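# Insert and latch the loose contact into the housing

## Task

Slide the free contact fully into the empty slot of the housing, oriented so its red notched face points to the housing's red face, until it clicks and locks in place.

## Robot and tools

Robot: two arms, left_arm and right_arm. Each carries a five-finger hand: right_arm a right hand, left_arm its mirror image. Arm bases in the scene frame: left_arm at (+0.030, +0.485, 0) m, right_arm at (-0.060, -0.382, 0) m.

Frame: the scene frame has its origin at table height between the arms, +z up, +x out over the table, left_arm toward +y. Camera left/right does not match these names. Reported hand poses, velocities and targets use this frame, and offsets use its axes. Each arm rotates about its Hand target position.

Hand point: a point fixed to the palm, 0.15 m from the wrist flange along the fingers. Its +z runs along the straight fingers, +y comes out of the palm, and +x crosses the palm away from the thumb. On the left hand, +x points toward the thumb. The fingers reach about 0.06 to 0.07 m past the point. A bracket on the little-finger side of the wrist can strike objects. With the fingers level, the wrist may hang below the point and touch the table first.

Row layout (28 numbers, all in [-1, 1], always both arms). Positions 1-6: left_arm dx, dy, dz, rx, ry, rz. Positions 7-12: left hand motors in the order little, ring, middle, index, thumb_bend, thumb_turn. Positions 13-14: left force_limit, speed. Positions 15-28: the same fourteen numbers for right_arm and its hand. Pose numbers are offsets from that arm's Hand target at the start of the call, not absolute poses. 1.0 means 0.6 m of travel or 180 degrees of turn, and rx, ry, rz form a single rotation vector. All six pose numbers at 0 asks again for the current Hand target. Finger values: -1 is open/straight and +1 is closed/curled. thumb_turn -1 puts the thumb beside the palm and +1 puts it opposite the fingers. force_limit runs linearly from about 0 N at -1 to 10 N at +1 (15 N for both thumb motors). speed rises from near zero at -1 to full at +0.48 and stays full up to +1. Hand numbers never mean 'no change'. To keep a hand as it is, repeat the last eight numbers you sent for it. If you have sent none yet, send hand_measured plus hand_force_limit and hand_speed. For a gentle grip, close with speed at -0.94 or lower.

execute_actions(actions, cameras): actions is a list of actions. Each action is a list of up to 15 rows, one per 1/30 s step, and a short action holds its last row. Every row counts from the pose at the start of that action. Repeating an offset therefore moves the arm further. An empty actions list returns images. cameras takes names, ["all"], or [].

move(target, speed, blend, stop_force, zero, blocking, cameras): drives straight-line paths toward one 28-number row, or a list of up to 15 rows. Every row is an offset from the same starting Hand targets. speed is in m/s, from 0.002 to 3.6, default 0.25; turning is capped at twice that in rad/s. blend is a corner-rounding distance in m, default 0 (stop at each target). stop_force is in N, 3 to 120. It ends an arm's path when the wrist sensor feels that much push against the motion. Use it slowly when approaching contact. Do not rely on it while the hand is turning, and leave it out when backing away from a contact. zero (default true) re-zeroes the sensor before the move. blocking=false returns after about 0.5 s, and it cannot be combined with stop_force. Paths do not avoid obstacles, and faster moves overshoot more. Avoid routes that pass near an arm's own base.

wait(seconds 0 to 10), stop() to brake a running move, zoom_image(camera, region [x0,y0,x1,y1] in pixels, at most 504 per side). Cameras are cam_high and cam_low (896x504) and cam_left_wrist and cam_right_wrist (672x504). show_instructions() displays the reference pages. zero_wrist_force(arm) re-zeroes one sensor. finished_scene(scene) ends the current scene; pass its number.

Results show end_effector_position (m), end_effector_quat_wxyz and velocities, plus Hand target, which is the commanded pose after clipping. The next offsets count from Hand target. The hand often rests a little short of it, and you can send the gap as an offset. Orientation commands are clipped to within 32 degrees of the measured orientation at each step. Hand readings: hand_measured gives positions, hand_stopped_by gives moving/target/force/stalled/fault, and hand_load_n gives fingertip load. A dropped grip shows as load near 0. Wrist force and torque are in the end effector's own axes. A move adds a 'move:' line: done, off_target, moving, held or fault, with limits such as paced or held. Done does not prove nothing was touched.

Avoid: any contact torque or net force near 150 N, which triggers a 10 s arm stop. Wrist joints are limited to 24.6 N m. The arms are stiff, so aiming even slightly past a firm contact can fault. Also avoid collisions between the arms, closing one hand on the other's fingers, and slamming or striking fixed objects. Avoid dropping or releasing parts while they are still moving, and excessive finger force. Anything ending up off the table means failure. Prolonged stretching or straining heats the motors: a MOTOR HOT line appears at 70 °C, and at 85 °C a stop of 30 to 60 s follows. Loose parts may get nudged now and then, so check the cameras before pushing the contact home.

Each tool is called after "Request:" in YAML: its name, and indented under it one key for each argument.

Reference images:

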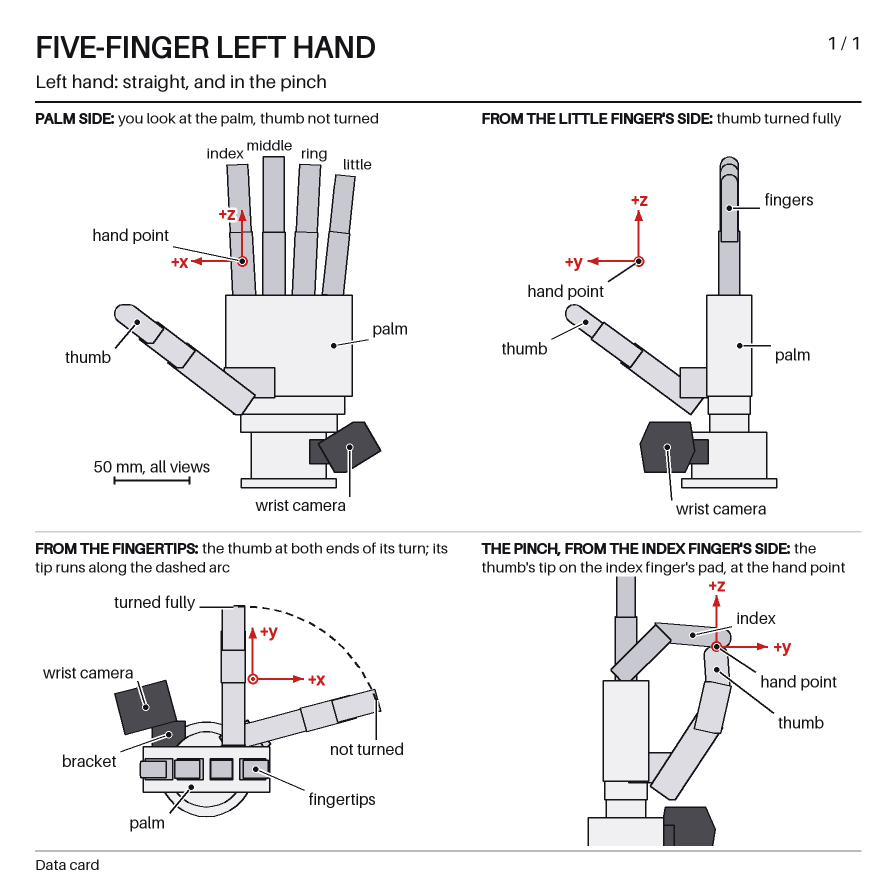

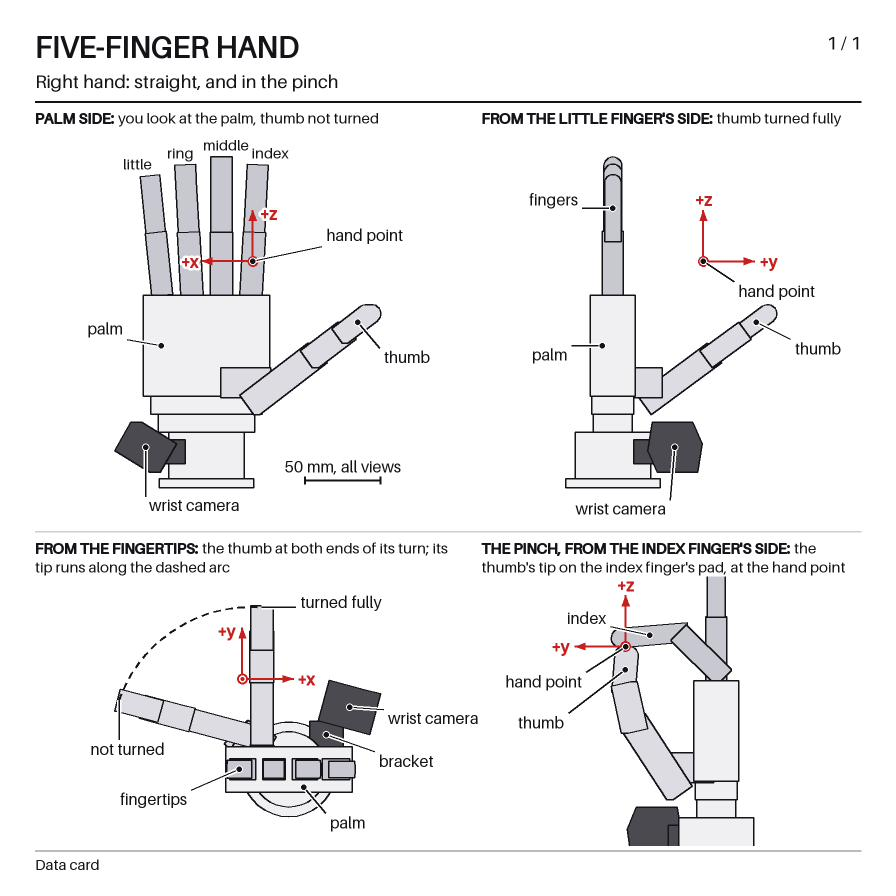

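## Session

Request:
execute_actions:
  actions: []

Request:
zoom_image:
  camera: "cam_high"
  region: [380, 160, 560, 260]

Request:
zoom_image:
  camera: "cam_low"
  region: [400, 230, 560, 320]

Scene clock: 0.00 s.
left_arm: end_effector_position=(+0.2360, +0.6026, +0.1755) hand_measured=(-1.000, -1.000, -1.000, -1.000, -1.000, -1.000) hand_load_n=(+0.0, +0.0, +0.0, +0.0, +0.0, +0.0) hand_stopped_by=(target, target, target, target, target, target) hand_force_limit=0.00 hand_speed=-0.80 end_effector_quat_wxyz=(+0.388, +0.792, -0.461, -0.101) | right_arm: end_effector_position=(+0.7160, -0.1000, +0.2643) hand_measured=(-1.000, -1.000, -1.000, -1.000, -1.000, -1.000) hand_load_n=(+0.0, +0.0, +0.0, +0.0, +0.0, +0.0) hand_stopped_by=(target, target, target, target, target, target) hand_force_limit=0.00 hand_speed=-0.80 end_effector_quat_wxyz=(+0.156, +0.175, +0.902, +0.363)
Joint positions: left_arm=[4.106 -2.178 -1.786 1.578 -1.706 3.541] | right_arm=[0.006 -0.705 0.706 1.063 0.904 -1.054]
Joint velocities: within noise
Joint torques (N m): no reading
Wrist force (N): no reading
Wrist torque (N m): no reading
Wrist force, peak (N): no reading
Hand target: left_arm +0.2360, +0.6026, +0.1755; +0.388, +0.792, -0.461, -0.101 | right_arm +0.7160, -0.1000, +0.2643; +0.156, +0.175, +0.902, +0.363
camera_calibration:
cam_left_wrist: T_world_to_cam=[[0.777754, 0.0681851, -0.62486, -0.116964], [0.578749, -0.465554, 0.669559, 0.0255961], [-0.245252, -0.882389, -0.401549, 0.77734], [0, 0, 0, 1]] pos_world=[0.2668, 0.705808, 0.221916]
cam_right_wrist: T_world_to_cam=[[-0.0554518, 0.759548, 0.648083, -0.0609047], [0.575943, -0.505879, 0.642165, -0.629771], [0.815607, 0.408868, -0.409404, -0.318684], [0, 0, 0, 1]] pos_world=[0.619256, -0.142028, 0.313417]

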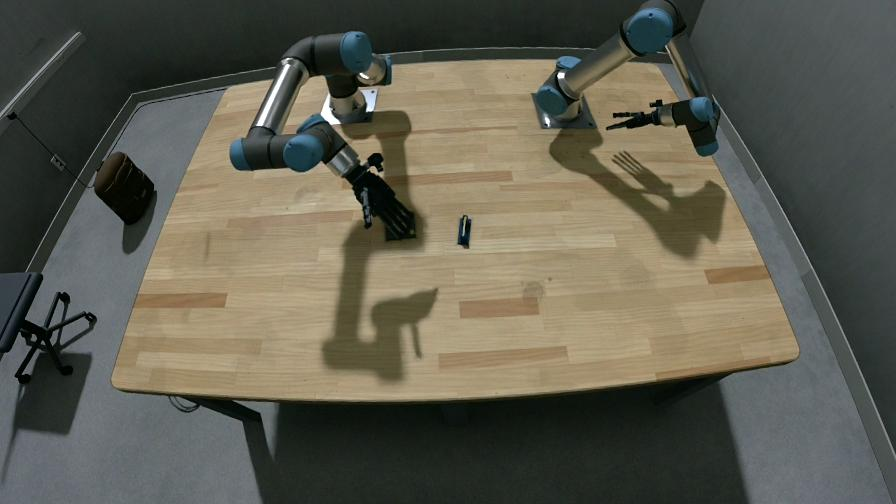

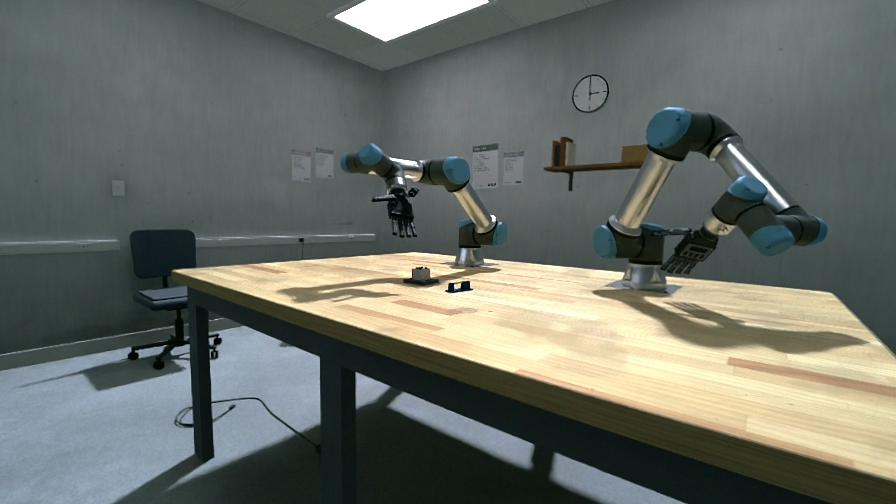

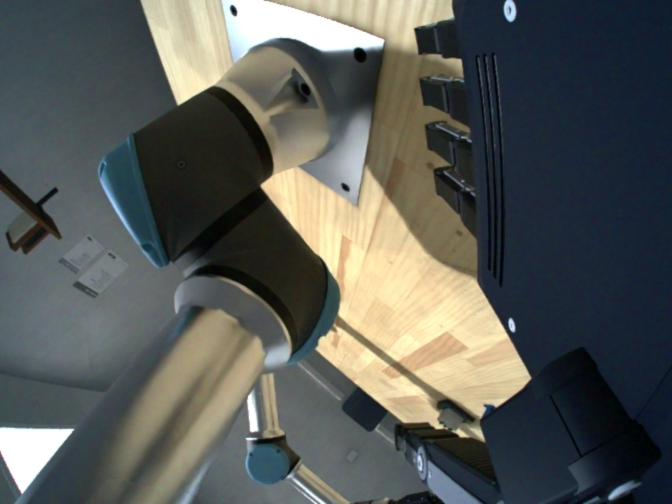

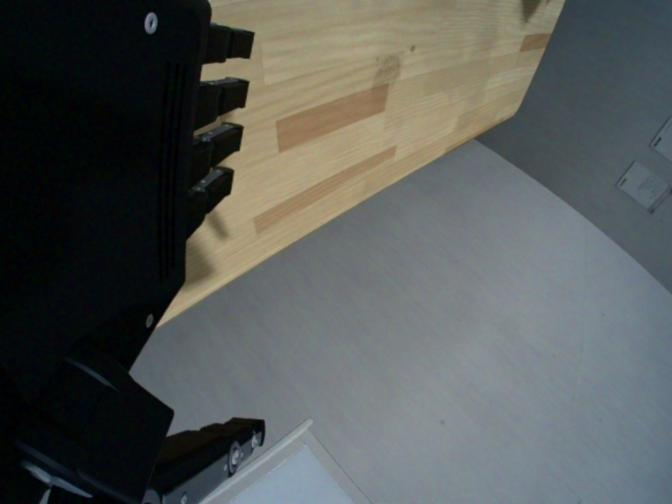

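Scaled by 2.800 from the camera's 896x504 image, which has a finer 1280x720 frame.

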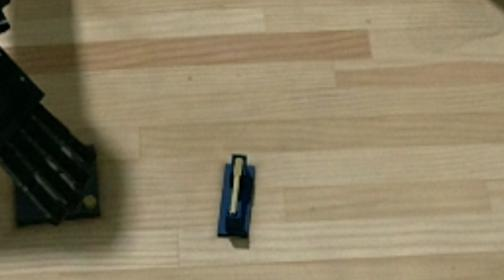

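Scaled by 3.150 from the camera's 896x504 image, which has a finer 1280x720 frame.

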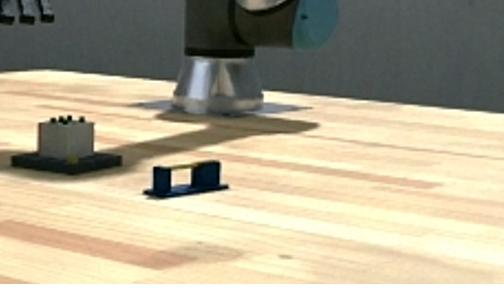

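Request:
zoom_image:
  camera: "cam_high"
  region: [450, 205, 480, 255]

Request:
zoom_image:
  camera: "cam_low"
  region: [440, 275, 480, 297]

Request:
zoom_image:
  camera: "cam_low"
  region: [398, 260, 446, 292]

Request:
zoom_image:
  camera: "cam_high"
  region: [375, 200, 425, 250]

Scaled by 10.080 from the camera's 896x504 image, which has a finer 1280x720 frame.

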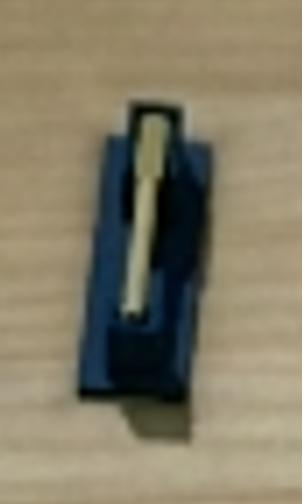

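Scaled by 12.600 from the camera's 896x504 image, which has a finer 1280x720 frame.

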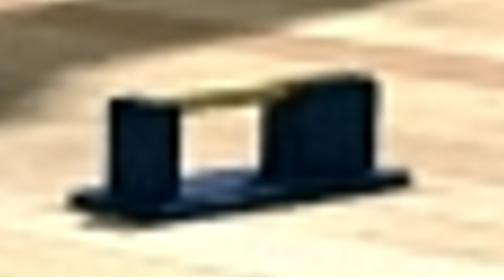

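Scaled by 10.500 from the camera's 896x504 image, which has a finer 1280x720 frame.

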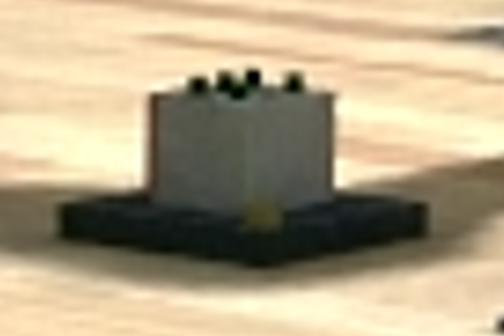

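Scaled by 10.080 from the camera's 896x504 image, which has a finer 1280x720 frame.

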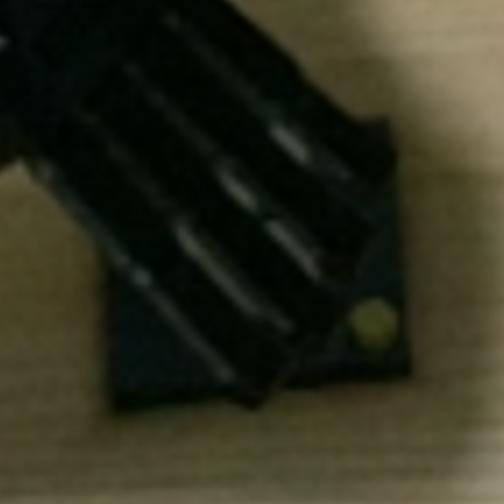

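Request:
move:
  target:
    - [0, 0, 0, 0, 0, 0, -1, -1, -1, -1, -1, -1, 0, -0.8, -0.0933, 0.1333, -0.04, 0.1468, 0.4193, -0.2294, -1, -1, -1, 0, 0, 1, 0, 0.2]
    - [0, 0, 0, 0, 0, 0, -1, -1, -1, -1, -1, -1, 0, -0.8, -0.18, 0.245, -0.2483, 0.2936, 0.8385, -0.4587, -1, -1, -1, 0, 0, 1, 0, 0.2]
  speed: 0.5
  blend: [0.04, 0]
  cameras: ["all"]

Request:
zoom_image:
  camera: "cam_high"
  region: [380, 200, 430, 250]

Scene clock: 11.50 s.
left_arm: end_effector_position=(+0.2360, +0.6026, +0.1755) hand_measured=(-1.000, -1.000, -1.000, -1.000, -1.000, -1.000) hand_load_n=(+0.0, +0.0, +0.0, +0.0, +0.0, +0.0) hand_stopped_by=(target, target, target, target, target, target) hand_force_limit=0.00 hand_speed=-0.80 end_effector_quat_wxyz=(+0.388, +0.792, -0.461, -0.101) | right_arm: end_effector_position=(+0.6081, +0.0469, +0.1154) hand_measured=(-1.000, -1.000, -1.000, +0.000, +0.000, +1.000) hand_load_n=(+0.0, +0.0, -0.5, +0.0, +0.0, +0.0) hand_stopped_by=(target, target, target, target, target, target) hand_force_limit=0.00 hand_speed=0.20 end_effector_quat_wxyz=(-0.628, +0.778, -0.020, -0.011)
Joint positions: left_arm=[4.106 -2.178 -1.786 1.578 -1.706 3.541] | right_arm=[0.141 -0.235 0.221 1.163 0.234 2.045]
Joint torques (N m): left_arm=[-0.36 37.39 11.02 -2.66 -0.2 -0.06] | right_arm=[8.57 -65.49 -8.62 0.16 0.5 1.64]
Wrist force (N): left_arm=[-0.1 -0.2 -0.2] | right_arm=[0.3 0.0 -0.1]
Wrist torque (N m): left_arm=[-0.02 0.01 0.00] | right_arm=[0.17 -0.01 -0.19]
Wrist force, peak (N): left_arm=[-0.2 -0.2 -0.4] | right_arm=[1.7 -0.5 -1.1]
Hand target: left_arm +0.2360, +0.6026, +0.1755; +0.388, +0.792, -0.461, -0.101 | right_arm +0.6080, +0.0470, +0.1154; -0.641, +0.764, -0.056, +0.046
Off the commanded pose: left_arm 0.000 m, 0 deg | right_arm 0.000 m, 8 deg.
elbow stopped short (right arm): the move would have taken joint 3 (elbow) straighter than the controller allows.
move: off_target (right_arm)
camera_calibration:
cam_left_wrist: T_world_to_cam=[[0.777754, 0.0681851, -0.62486, -0.116964], [0.578749, -0.465554, 0.669559, 0.0255961], [-0.245252, -0.882389, -0.401549, 0.77734], [0, 0, 0, 1]] pos_world=[0.2668, 0.705808, 0.221916]
cam_right_wrist: T_world_to_cam=[[0.232089, -0.218828, -0.94776, -0.0267455], [-0.842516, -0.53217, -0.0834437, 0.549835], [-0.486109, 0.817869, -0.307877, 0.408943], [0, 0, 0, 1]] pos_world=[0.668243, -0.0477092, 0.146436]

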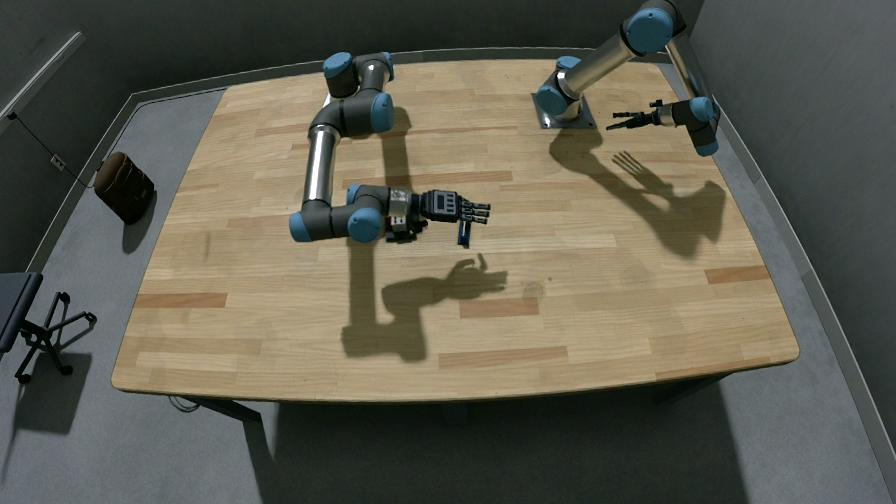

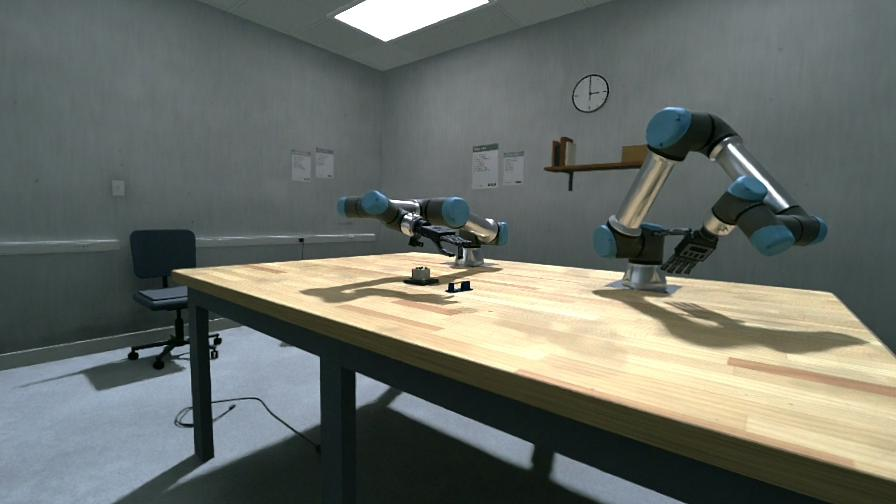

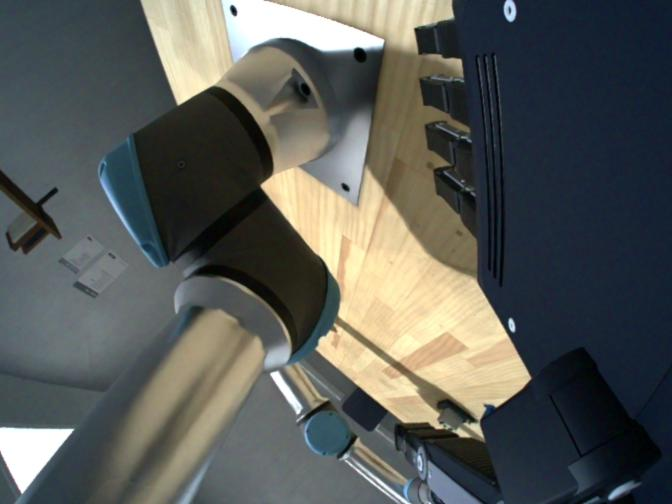

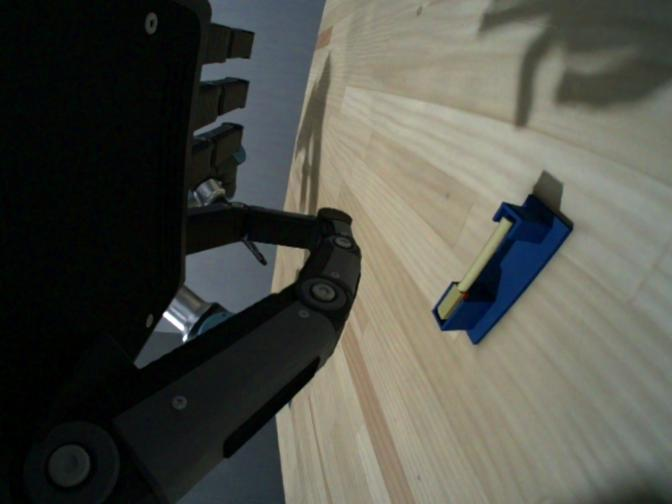

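Scaled by 10.080 from the camera's 896x504 image, which has a finer 1280x720 frame.

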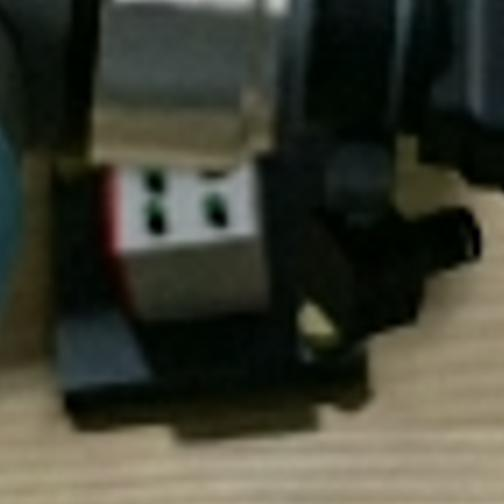

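Request:
move:
  target: [0.4067, -0.505, 0.1242, -0.1714, -0.3167, -0.1908, -1, -1, -1, 0, 0, 1, 0, 0.2, -0.3467, -0.8283, 0.3077, 0, 0, 0, -1, -1, -1, 0, 0, 1, 0, 0.2]
  speed: 0.5

Request:
move:
  target: [0.1967, -0.4083, -0.225, -0.1714, -0.3167, -0.1908, -1, -1, -1, 0, 0, 1, 0, 0.2, 0, 0, 0, 0, 0, 0, -1, -1, -1, 0, 0, 1, 0, 0.2]
  speed: 0.4
  cameras: ["all"]

Scene clock: 18.43 s.
left_arm: end_effector_position=(+0.4800, +0.2997, +0.2500) hand_measured=(-1.000, -1.000, -1.000, +0.000, +0.000, +1.000) hand_load_n=(+0.0, +0.0, +0.0, +0.0, +0.0, -0.5) hand_stopped_by=(target, target, target, target, target, target) hand_force_limit=0.00 hand_speed=0.20 end_effector_quat_wxyz=(-0.268, -0.456, +0.796, -0.294) | right_arm: end_effector_position=(+0.4000, -0.4499, +0.3000) hand_measured=(-1.000, -1.000, -1.000, +0.000, +0.000, +1.000) hand_load_n=(+0.0, +0.0, +0.0, +0.0, +0.0, +0.0) hand_stopped_by=(target, target, target, target, target, target) hand_force_limit=0.00 hand_speed=0.20 end_effector_quat_wxyz=(-0.641, +0.764, -0.056, +0.046)
Joint positions: left_arm=[3.348 -2.23 -1.239 1.475 -0.847 4.052] | right_arm=[-0.783 -0.997 1.57 2.297 0.709 0.21]
Joint torques (N m): left_arm=[-9.01 31.86 28.59 -4.32 2.97 1.17] | right_arm=[-11.83 -30.15 -25.36 3.24 1.53 -1.53]
Wrist force (N): left_arm=[0.2 -0.3 0.6] | right_arm=[0.8 -0.2 -0.8]
Wrist torque (N m): left_arm=[-0.05 0.02 0.16] | right_arm=[0.17 -0.04 0.03]
Wrist force, peak (N): left_arm=[0.5 -1.3 1.1] | right_arm=[-0.5 -0.6 -2.2]
Hand target: left_arm +0.4800, +0.2996, +0.2500; -0.268, -0.456, +0.796, -0.294 | right_arm +0.4000, -0.4500, +0.3000; -0.641, +0.764, -0.056, +0.046
Off the commanded pose: left_arm 0.000 m, 0 deg | right_arm 0.000 m, 0 deg.
move: done

Scene clock: 20.87 s.
left_arm: end_effector_position=(+0.5980, +0.0547, +0.1150) hand_measured=(-1.000, -1.000, -1.000, +0.000, +0.000, +1.000) hand_load_n=(+0.0, +0.0, +0.0, +0.0, +0.0, +0.0) hand_stopped_by=(target, target, target, target, target, target) hand_force_limit=0.00 hand_speed=0.20 end_effector_quat_wxyz=(-0.042, +0.061, +0.816, -0.573) | right_arm: end_effector_position=(+0.4000, -0.4500, +0.3000) hand_measured=(-1.000, -1.000, -1.000, +0.000, +0.000, +1.000) hand_load_n=(+0.0, +0.0, +0.0, +0.0, +0.0, +0.0) hand_stopped_by=(target, target, target, target, target, target) hand_force_limit=0.00 hand_speed=0.20 end_effector_quat_wxyz=(-0.641, +0.764, -0.056, +0.046)
Joint positions: left_arm=[2.994 -2.661 -0.752 1.814 -0.348 4.744] | right_arm=[-0.783 -0.997 1.57 2.297 0.709 0.209]
Joint torques (N m): left_arm=[-9.02 44.96 28.87 -4.36 3.38 2.73] | right_arm=[-11.69 -29.84 -28.47 3.25 1.66 -1.65]
Wrist force (N): left_arm=[-0.1 -0.3 1.6] | right_arm=[0.5 -0.4 -0.7]
Wrist torque (N m): left_arm=[-0.09 0.08 0.13] | right_arm=[0.14 -0.02 0.01]
Wrist force, peak (N): left_arm=[-0.4 -0.1 2.2] | right_arm=[0.8 -0.4 -0.8]
Hand target: left_arm +0.5981, +0.0546, +0.1150; -0.042, +0.061, +0.816, -0.573 | right_arm +0.4000, -0.4500, +0.3000; -0.641, +0.764, -0.056, +0.046
Off the commanded pose: left_arm 0.000 m, 0 deg | right_arm 0.000 m, 0 deg.
move: done
camera_calibration:
cam_left_wrist: T_world_to_cam=[[-0.298365, -0.276258, 0.913597, 0.086445], [-0.738465, 0.673243, -0.0375918, 0.408203], [-0.604688, -0.685876, -0.404879, 0.562963], [0, 0, 0, 1]] pos_world=[0.667653, 0.135184, 0.164301]
cam_right_wrist: T_world_to_cam=[[0.245802, -0.217214, -0.944669, 0.082068], [-0.898657, -0.416347, -0.138096, 0.216483], [-0.363313, 0.882878, -0.297539, 0.748063], [0, 0, 0, 1]] pos_world=[0.446153, -0.55249, 0.330001]

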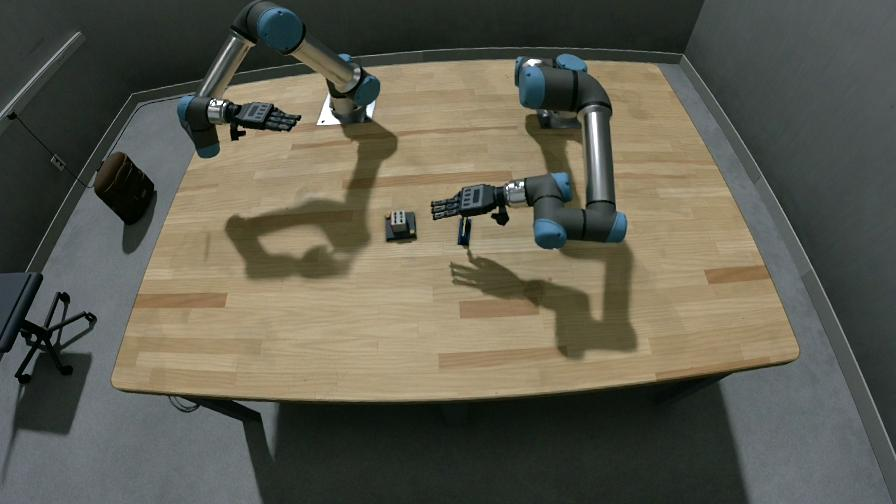

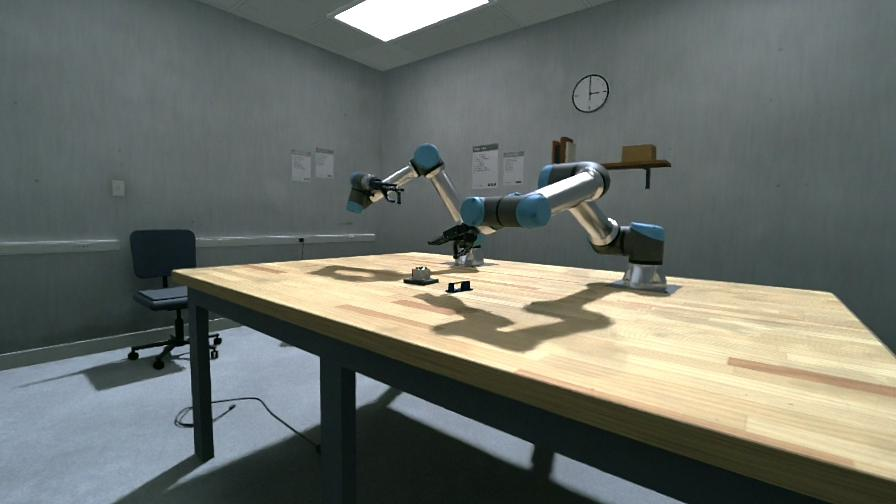

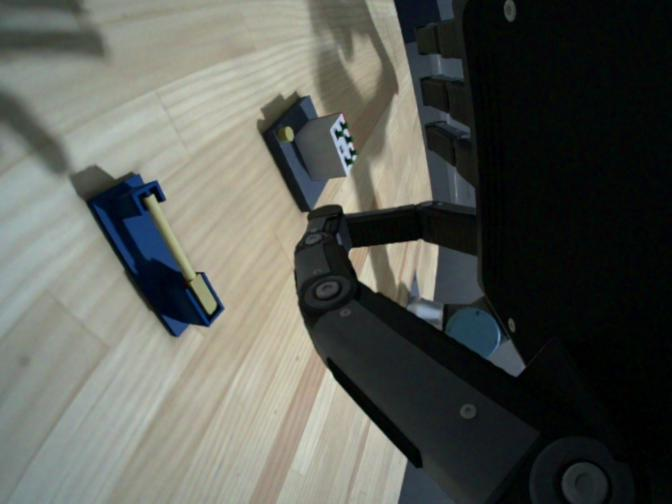

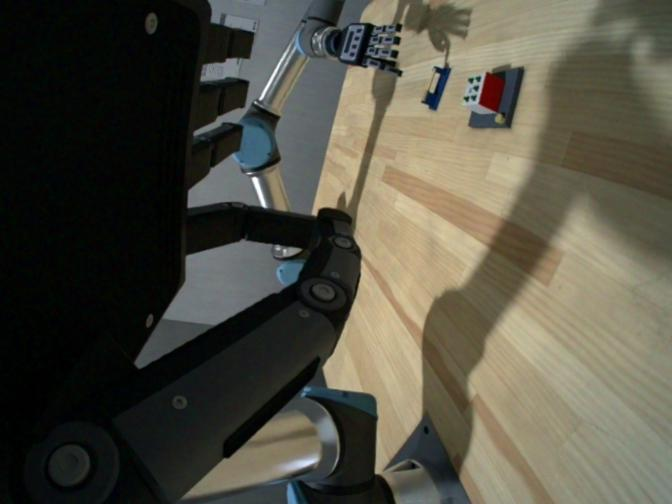

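Request:
zoom_image:
  camera: "cam_left_wrist"
  region: [70, 160, 260, 360]

Request:
zoom_image:
  camera: "cam_left_wrist"
  region: [250, 80, 380, 220]

Request:
zoom_image:
  camera: "cam_right_wrist"
  region: [400, 50, 540, 140]

Request:
zoom_image:
  camera: "cam_high"
  region: [375, 195, 430, 250]

Request:
zoom_image:
  camera: "cam_low"
  region: [425, 220, 505, 300]

Scaled by 2.520 from the camera's 672x504 image, which has a finer 960x720 frame.

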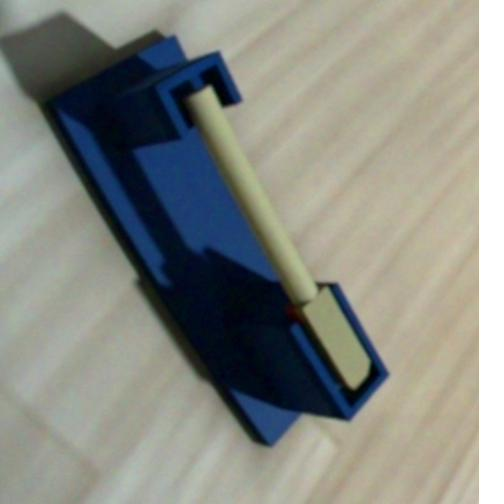

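Scaled by 3.600 from the camera's 672x504 image, which has a finer 960x720 frame.

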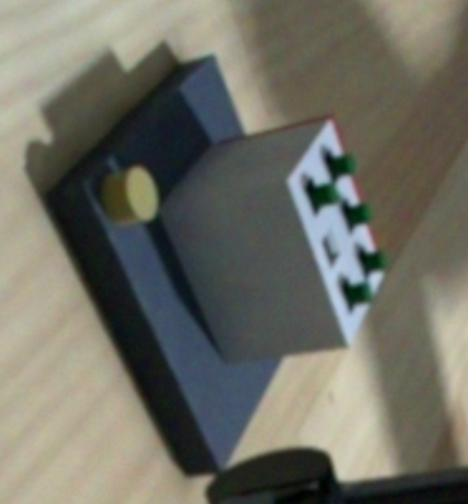

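Scaled by 3.600 from the camera's 672x504 image, which has a finer 960x720 frame.

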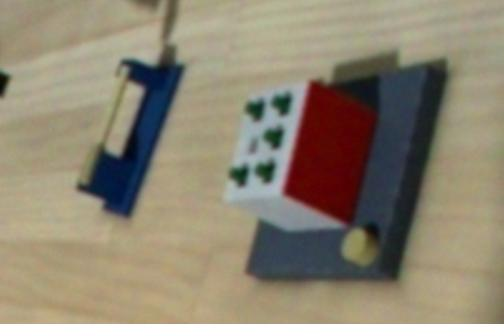

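Scaled by 9.164 from the camera's 896x504 image, which has a finer 1280x720 frame.

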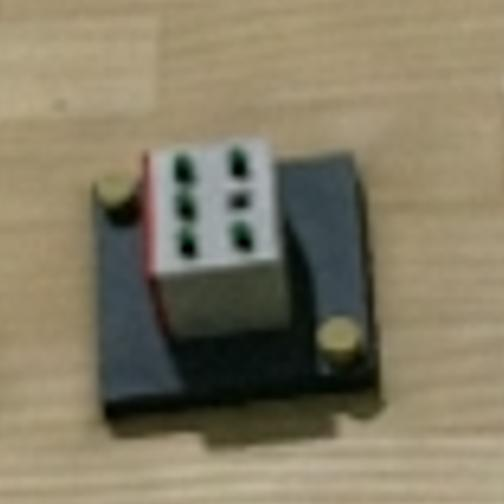

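Scaled by 6.300 from the camera's 896x504 image, which has a finer 1280x720 frame.

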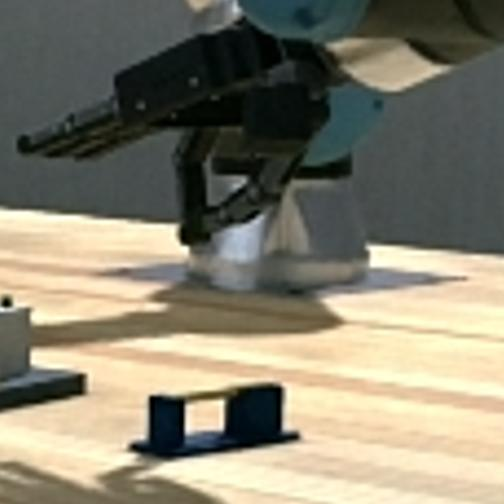

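Request:
zoom_image:
  camera: "cam_right_wrist"
  region: [415, 60, 460, 115]

Request:
zoom_image:
  camera: "cam_left_wrist"
  region: [170, 260, 235, 335]

Request:
zoom_image:
  camera: "cam_low"
  region: [440, 275, 480, 297]

Request:
zoom_image:
  camera: "cam_high"
  region: [455, 210, 475, 250]

Scaled by 9.164 from the camera's 672x504 image, which has a finer 960x720 frame.

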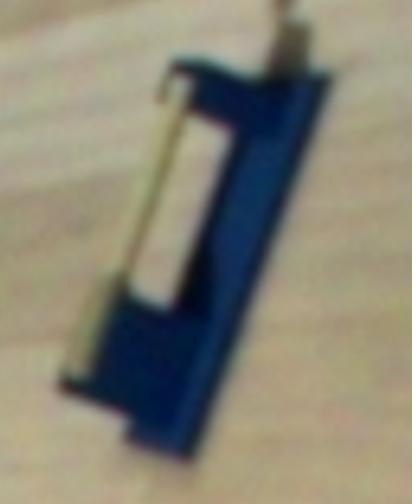

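Scaled by 6.720 from the camera's 672x504 image, which has a finer 960x720 frame.

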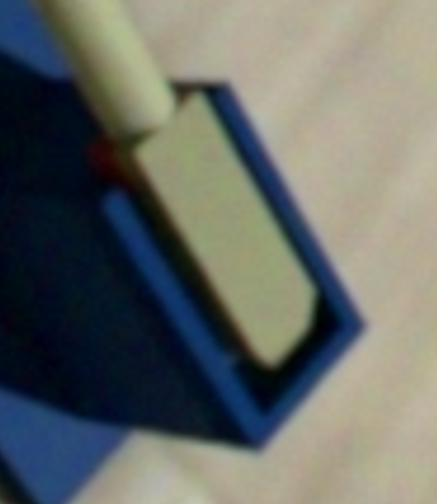

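Scaled by 12.600 from the camera's 896x504 image, which has a finer 1280x720 frame.

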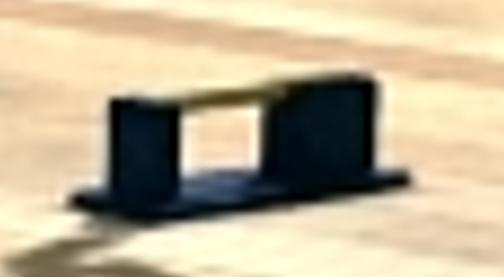

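Scaled by 12.600 from the camera's 896x504 image, which has a finer 1280x720 frame.

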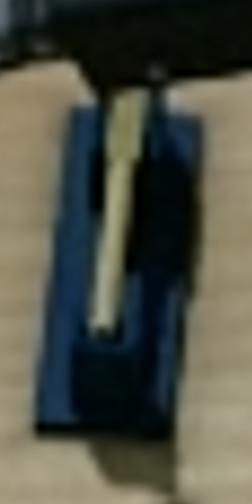

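Request:
move:
  target:
    - [-0.4133, 0.6083, 0.3083, 0, 0, 0, -1, -1, -1, 0, 0, 1, 0, 0.2, 0.1667, 0.75, -0.1333, -0.055, 0.008, -0.006, -1, -1, -1, 0, 0, 1, 0, 0.2]
    - [-0.4133, 0.6083, 0.3083, 0, 0, 0, -1, -1, -1, 0, 0, 1, 0, 0.2, 0.34, 0.835, -0.3083, -0.055, 0.008, -0.006, -1, -1, -1, 0, 0, 1, 0, 0.2]
  speed: [0.35, 0.2]
  blend: [0.02, 0]
  cameras: ["all"]

Request:
zoom_image:
  camera: "cam_right_wrist"
  region: [400, 150, 600, 370]

Scene clock: 28.27 s.
left_arm: end_effector_position=(+0.3501, +0.4196, +0.3000) hand_measured=(-1.000, -1.000, -1.000, +0.000, +0.000, +1.000) hand_load_n=(+0.0, +0.0, +0.0, +0.0, +0.5, +0.0) hand_stopped_by=(target, target, target, target, target, target) hand_force_limit=0.00 hand_speed=0.20 end_effector_quat_wxyz=(-0.042, +0.061, +0.816, -0.573) | right_arm: end_effector_position=(+0.6040, +0.0510, +0.1150) hand_measured=(-1.000, -1.000, -1.000, +0.000, +0.000, +1.000) hand_load_n=(+0.0, +0.0, +0.0, +0.0, +0.0, +0.0) hand_stopped_by=(target, target, target, target, target, target) hand_force_limit=0.00 hand_speed=0.20 end_effector_quat_wxyz=(-0.571, +0.817, -0.067, +0.047)
Joint positions: left_arm=[3.822 -1.823 -1.919 1.054 -0.891 5.988] | right_arm=[0.175 -0.509 0.64 0.78 0.449 2.281]
Joint torques (N m): left_arm=[7.41 40.94 4.39 -3.78 -0.89 2.93] | right_arm=[9.6 -45.84 -31.28 1.56 0.7 1.89]
Wrist force (N): left_arm=[-0.3 -0.2 1.2] | right_arm=[0.8 0.0 -0.2]
Wrist torque (N m): left_arm=[-0.02 0.10 0.13] | right_arm=[0.16 -0.07 -0.13]
Wrist force, peak (N): left_arm=[-0.9 0.2 2.7] | right_arm=[0.4 -0.2 -2.5]
Hand target: left_arm +0.3501, +0.4196, +0.3000; -0.042, +0.061, +0.816, -0.573 | right_arm +0.6040, +0.0510, +0.1150; -0.571, +0.817, -0.067, +0.047
Off the commanded pose: left_arm 0.000 m, 0 deg | right_arm 0.000 m, 0 deg.
move: done
camera_calibration:
cam_left_wrist: T_world_to_cam=[[-0.298494, -0.276178, 0.913579, -0.055617], [-0.738378, 0.673332, -0.0376994, -0.0136214], [-0.60473, -0.68582, -0.404909, 0.7382], [0, 0, 0, 1]] pos_world=[0.419753, 0.500084, 0.349201]
cam_right_wrist: T_world_to_cam=[[0.217063, -0.381226, -0.898638, -0.0135902], [-0.908768, -0.415033, -0.0434417, 0.577902], [-0.356404, 0.826084, -0.436534, 0.339522], [0, 0, 0, 1]] pos_world=[0.649136, -0.0458054, 0.161105]

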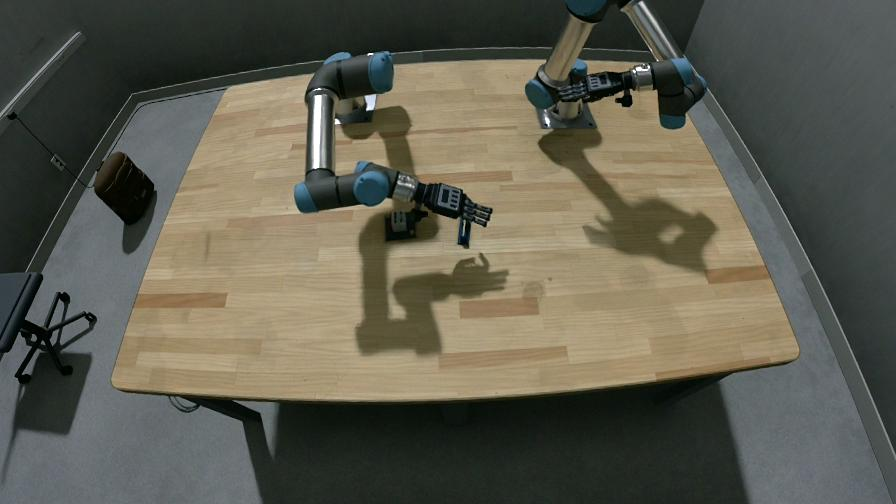

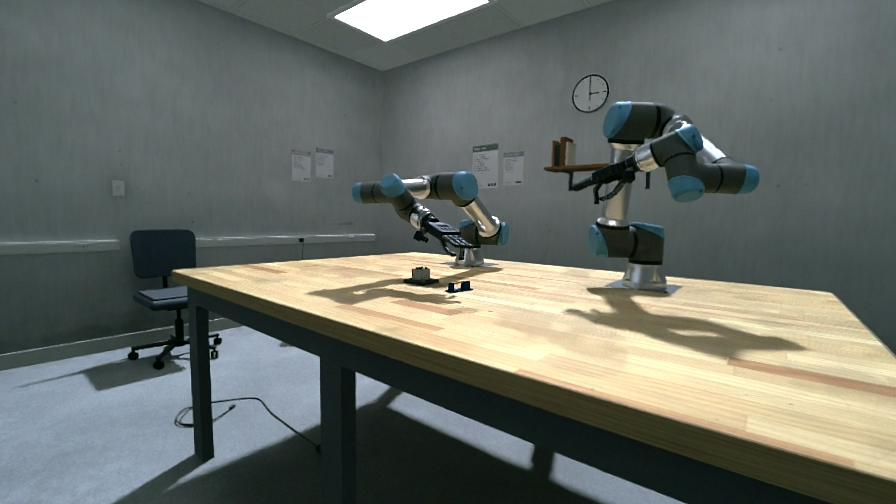

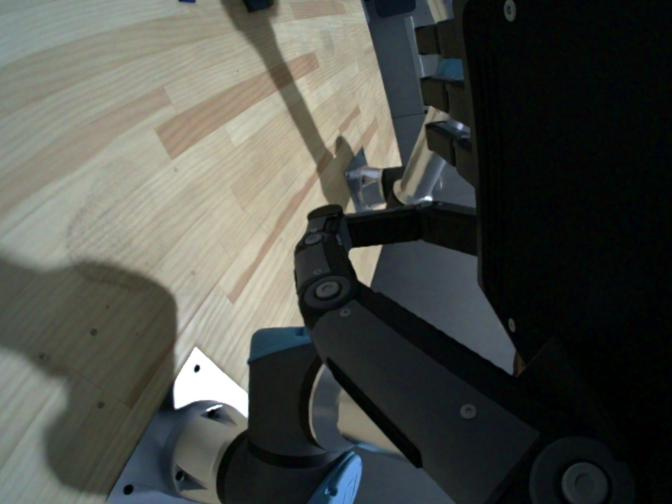

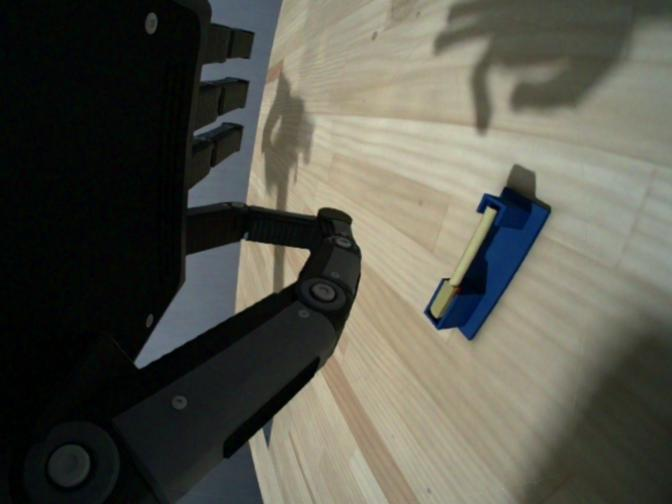

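Scaled by 2.291 from the camera's 672x504 image, which has a finer 960x720 frame.

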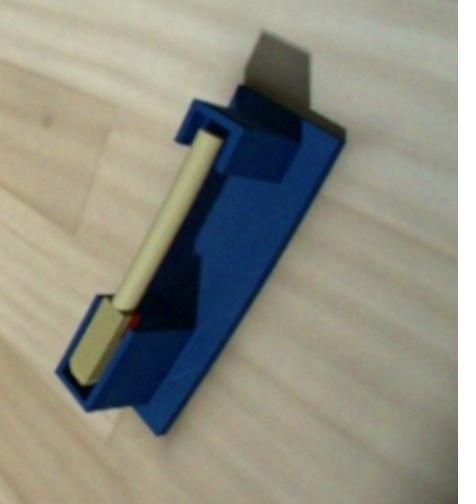

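Request:
move:
  target: [0, 0, 0, 0, 0, 0, -1, -1, -1, 0, 0, 1, 0, 0.2, 0.0037, 0.0007, -0.0747, 0, 0, 0, -1, -1, -1, 0, 0, 1, 0, 0.2]
  speed: 0.15
  cameras: ["cam_right_wrist", "cam_low", "cam_high"]

Request:
zoom_image:
  camera: "cam_right_wrist"
  region: [330, 150, 530, 350]

Request:
zoom_image:
  camera: "cam_low"
  region: [425, 230, 505, 300]

Request:
zoom_image:
  camera: "cam_high"
  region: [375, 190, 495, 250]

Scene clock: 30.33 s.
left_arm: end_effector_position=(+0.3501, +0.4196, +0.3000) hand_measured=(-1.000, -1.000, -1.000, +0.000, +0.000, +1.000) hand_load_n=(+0.0, +0.0, +0.0, +0.0, +0.0, +0.0) hand_stopped_by=(target, target, target, target, target, target) hand_force_limit=0.00 hand_speed=0.20 end_effector_quat_wxyz=(-0.042, +0.061, +0.816, -0.573) | right_arm: end_effector_position=(+0.6062, +0.0514, +0.0703) hand_measured=(-1.000, -1.000, -1.000, +0.000, +0.000, +1.000) hand_load_n=(+0.0, +0.0, +0.0, +0.0, +0.0, +0.0) hand_stopped_by=(target, target, target, target, target, target) hand_force_limit=0.00 hand_speed=0.20 end_effector_quat_wxyz=(-0.571, +0.817, -0.067, +0.047)
Joint positions: left_arm=[3.822 -1.823 -1.919 1.054 -0.891 5.988] | right_arm=[0.175 -0.471 0.681 0.701 0.449 2.282]
Joint torques (N m): left_arm=[6.99 39.87 1.6 -3.84 -1.16 2.8] | right_arm=[9.67 -48.51 -9.17 -0.12 0.82 1.56]
Wrist force (N): left_arm=[-0.2 -0.1 1.4] | right_arm=[0.6 0.0 -0.3]
Wrist torque (N m): left_arm=[-0.01 0.09 0.12] | right_arm=[0.18 -0.05 -0.14]
Wrist force, peak (N): left_arm=[-0.3 -0.3 1.6] | right_arm=[0.3 -0.9 -0.4]
Hand target: left_arm +0.3501, +0.4196, +0.3000; -0.042, +0.061, +0.816, -0.573 | right_arm +0.6062, +0.0514, +0.0702; -0.571, +0.817, -0.067, +0.047
Off the commanded pose: left_arm 0.000 m, 0 deg | right_arm 0.000 m, 0 deg.
move: done
camera_calibration:
cam_right_wrist: T_world_to_cam=[[0.216907, -0.381223, -0.898677, -0.0540005], [-0.908753, -0.415086, -0.0432582, 0.578183], [-0.356537, 0.826059, -0.436473, 0.320576], [0, 0, 0, 1]] pos_world=[0.651436, -0.0454053, 0.116405]
Images, in order (width x height): cam_high 896x504, cam_low 896x504, cam_right_wrist 672x504.

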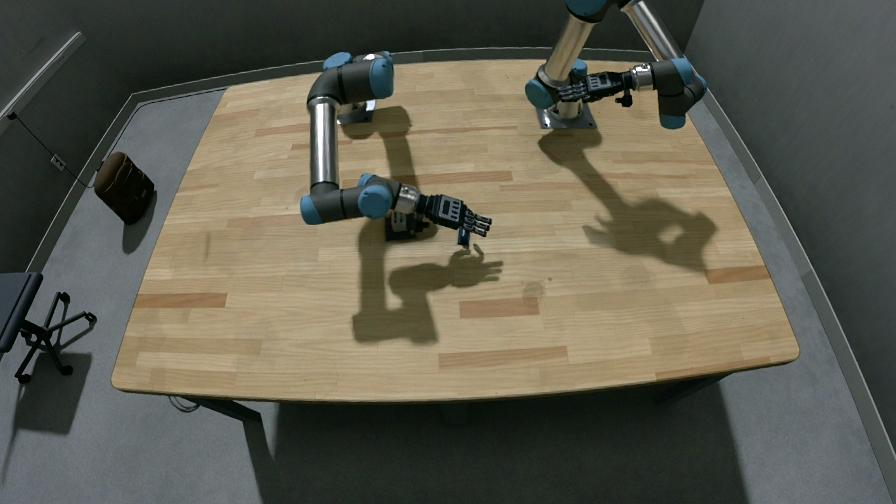

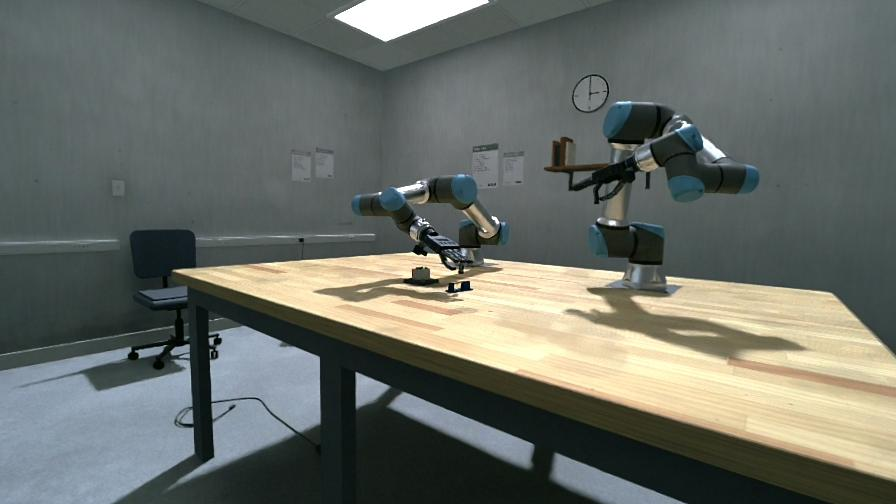

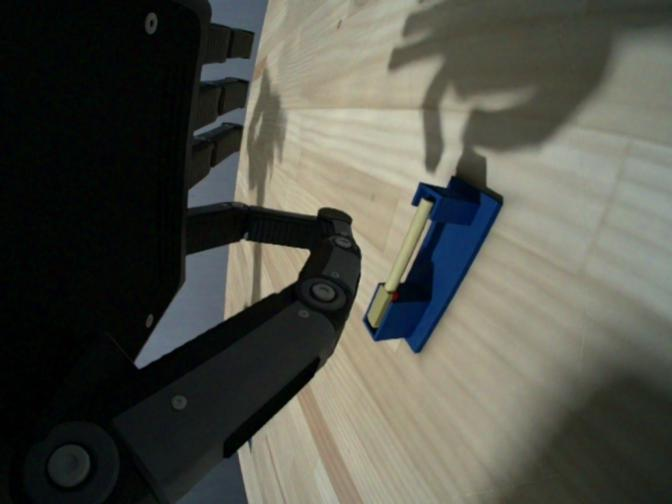

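Scaled by 2.520 from the camera's 672x504 image, which has a finer 960x720 frame.

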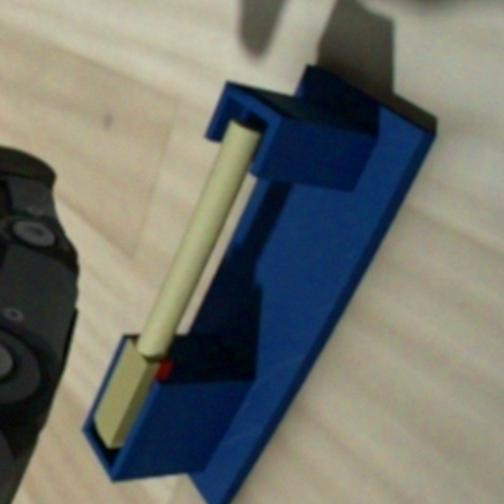

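Scaled by 6.300 from the camera's 896x504 image, which has a finer 1280x720 frame.

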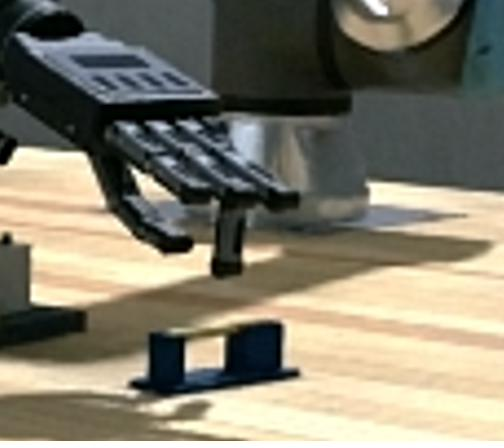

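Scaled by 4.200 from the camera's 896x504 image, which has a finer 1280x720 frame.

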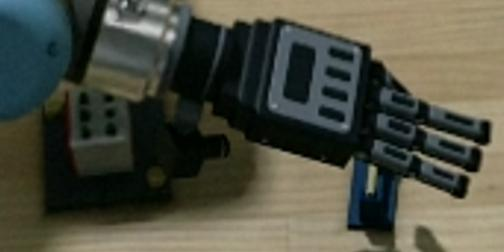

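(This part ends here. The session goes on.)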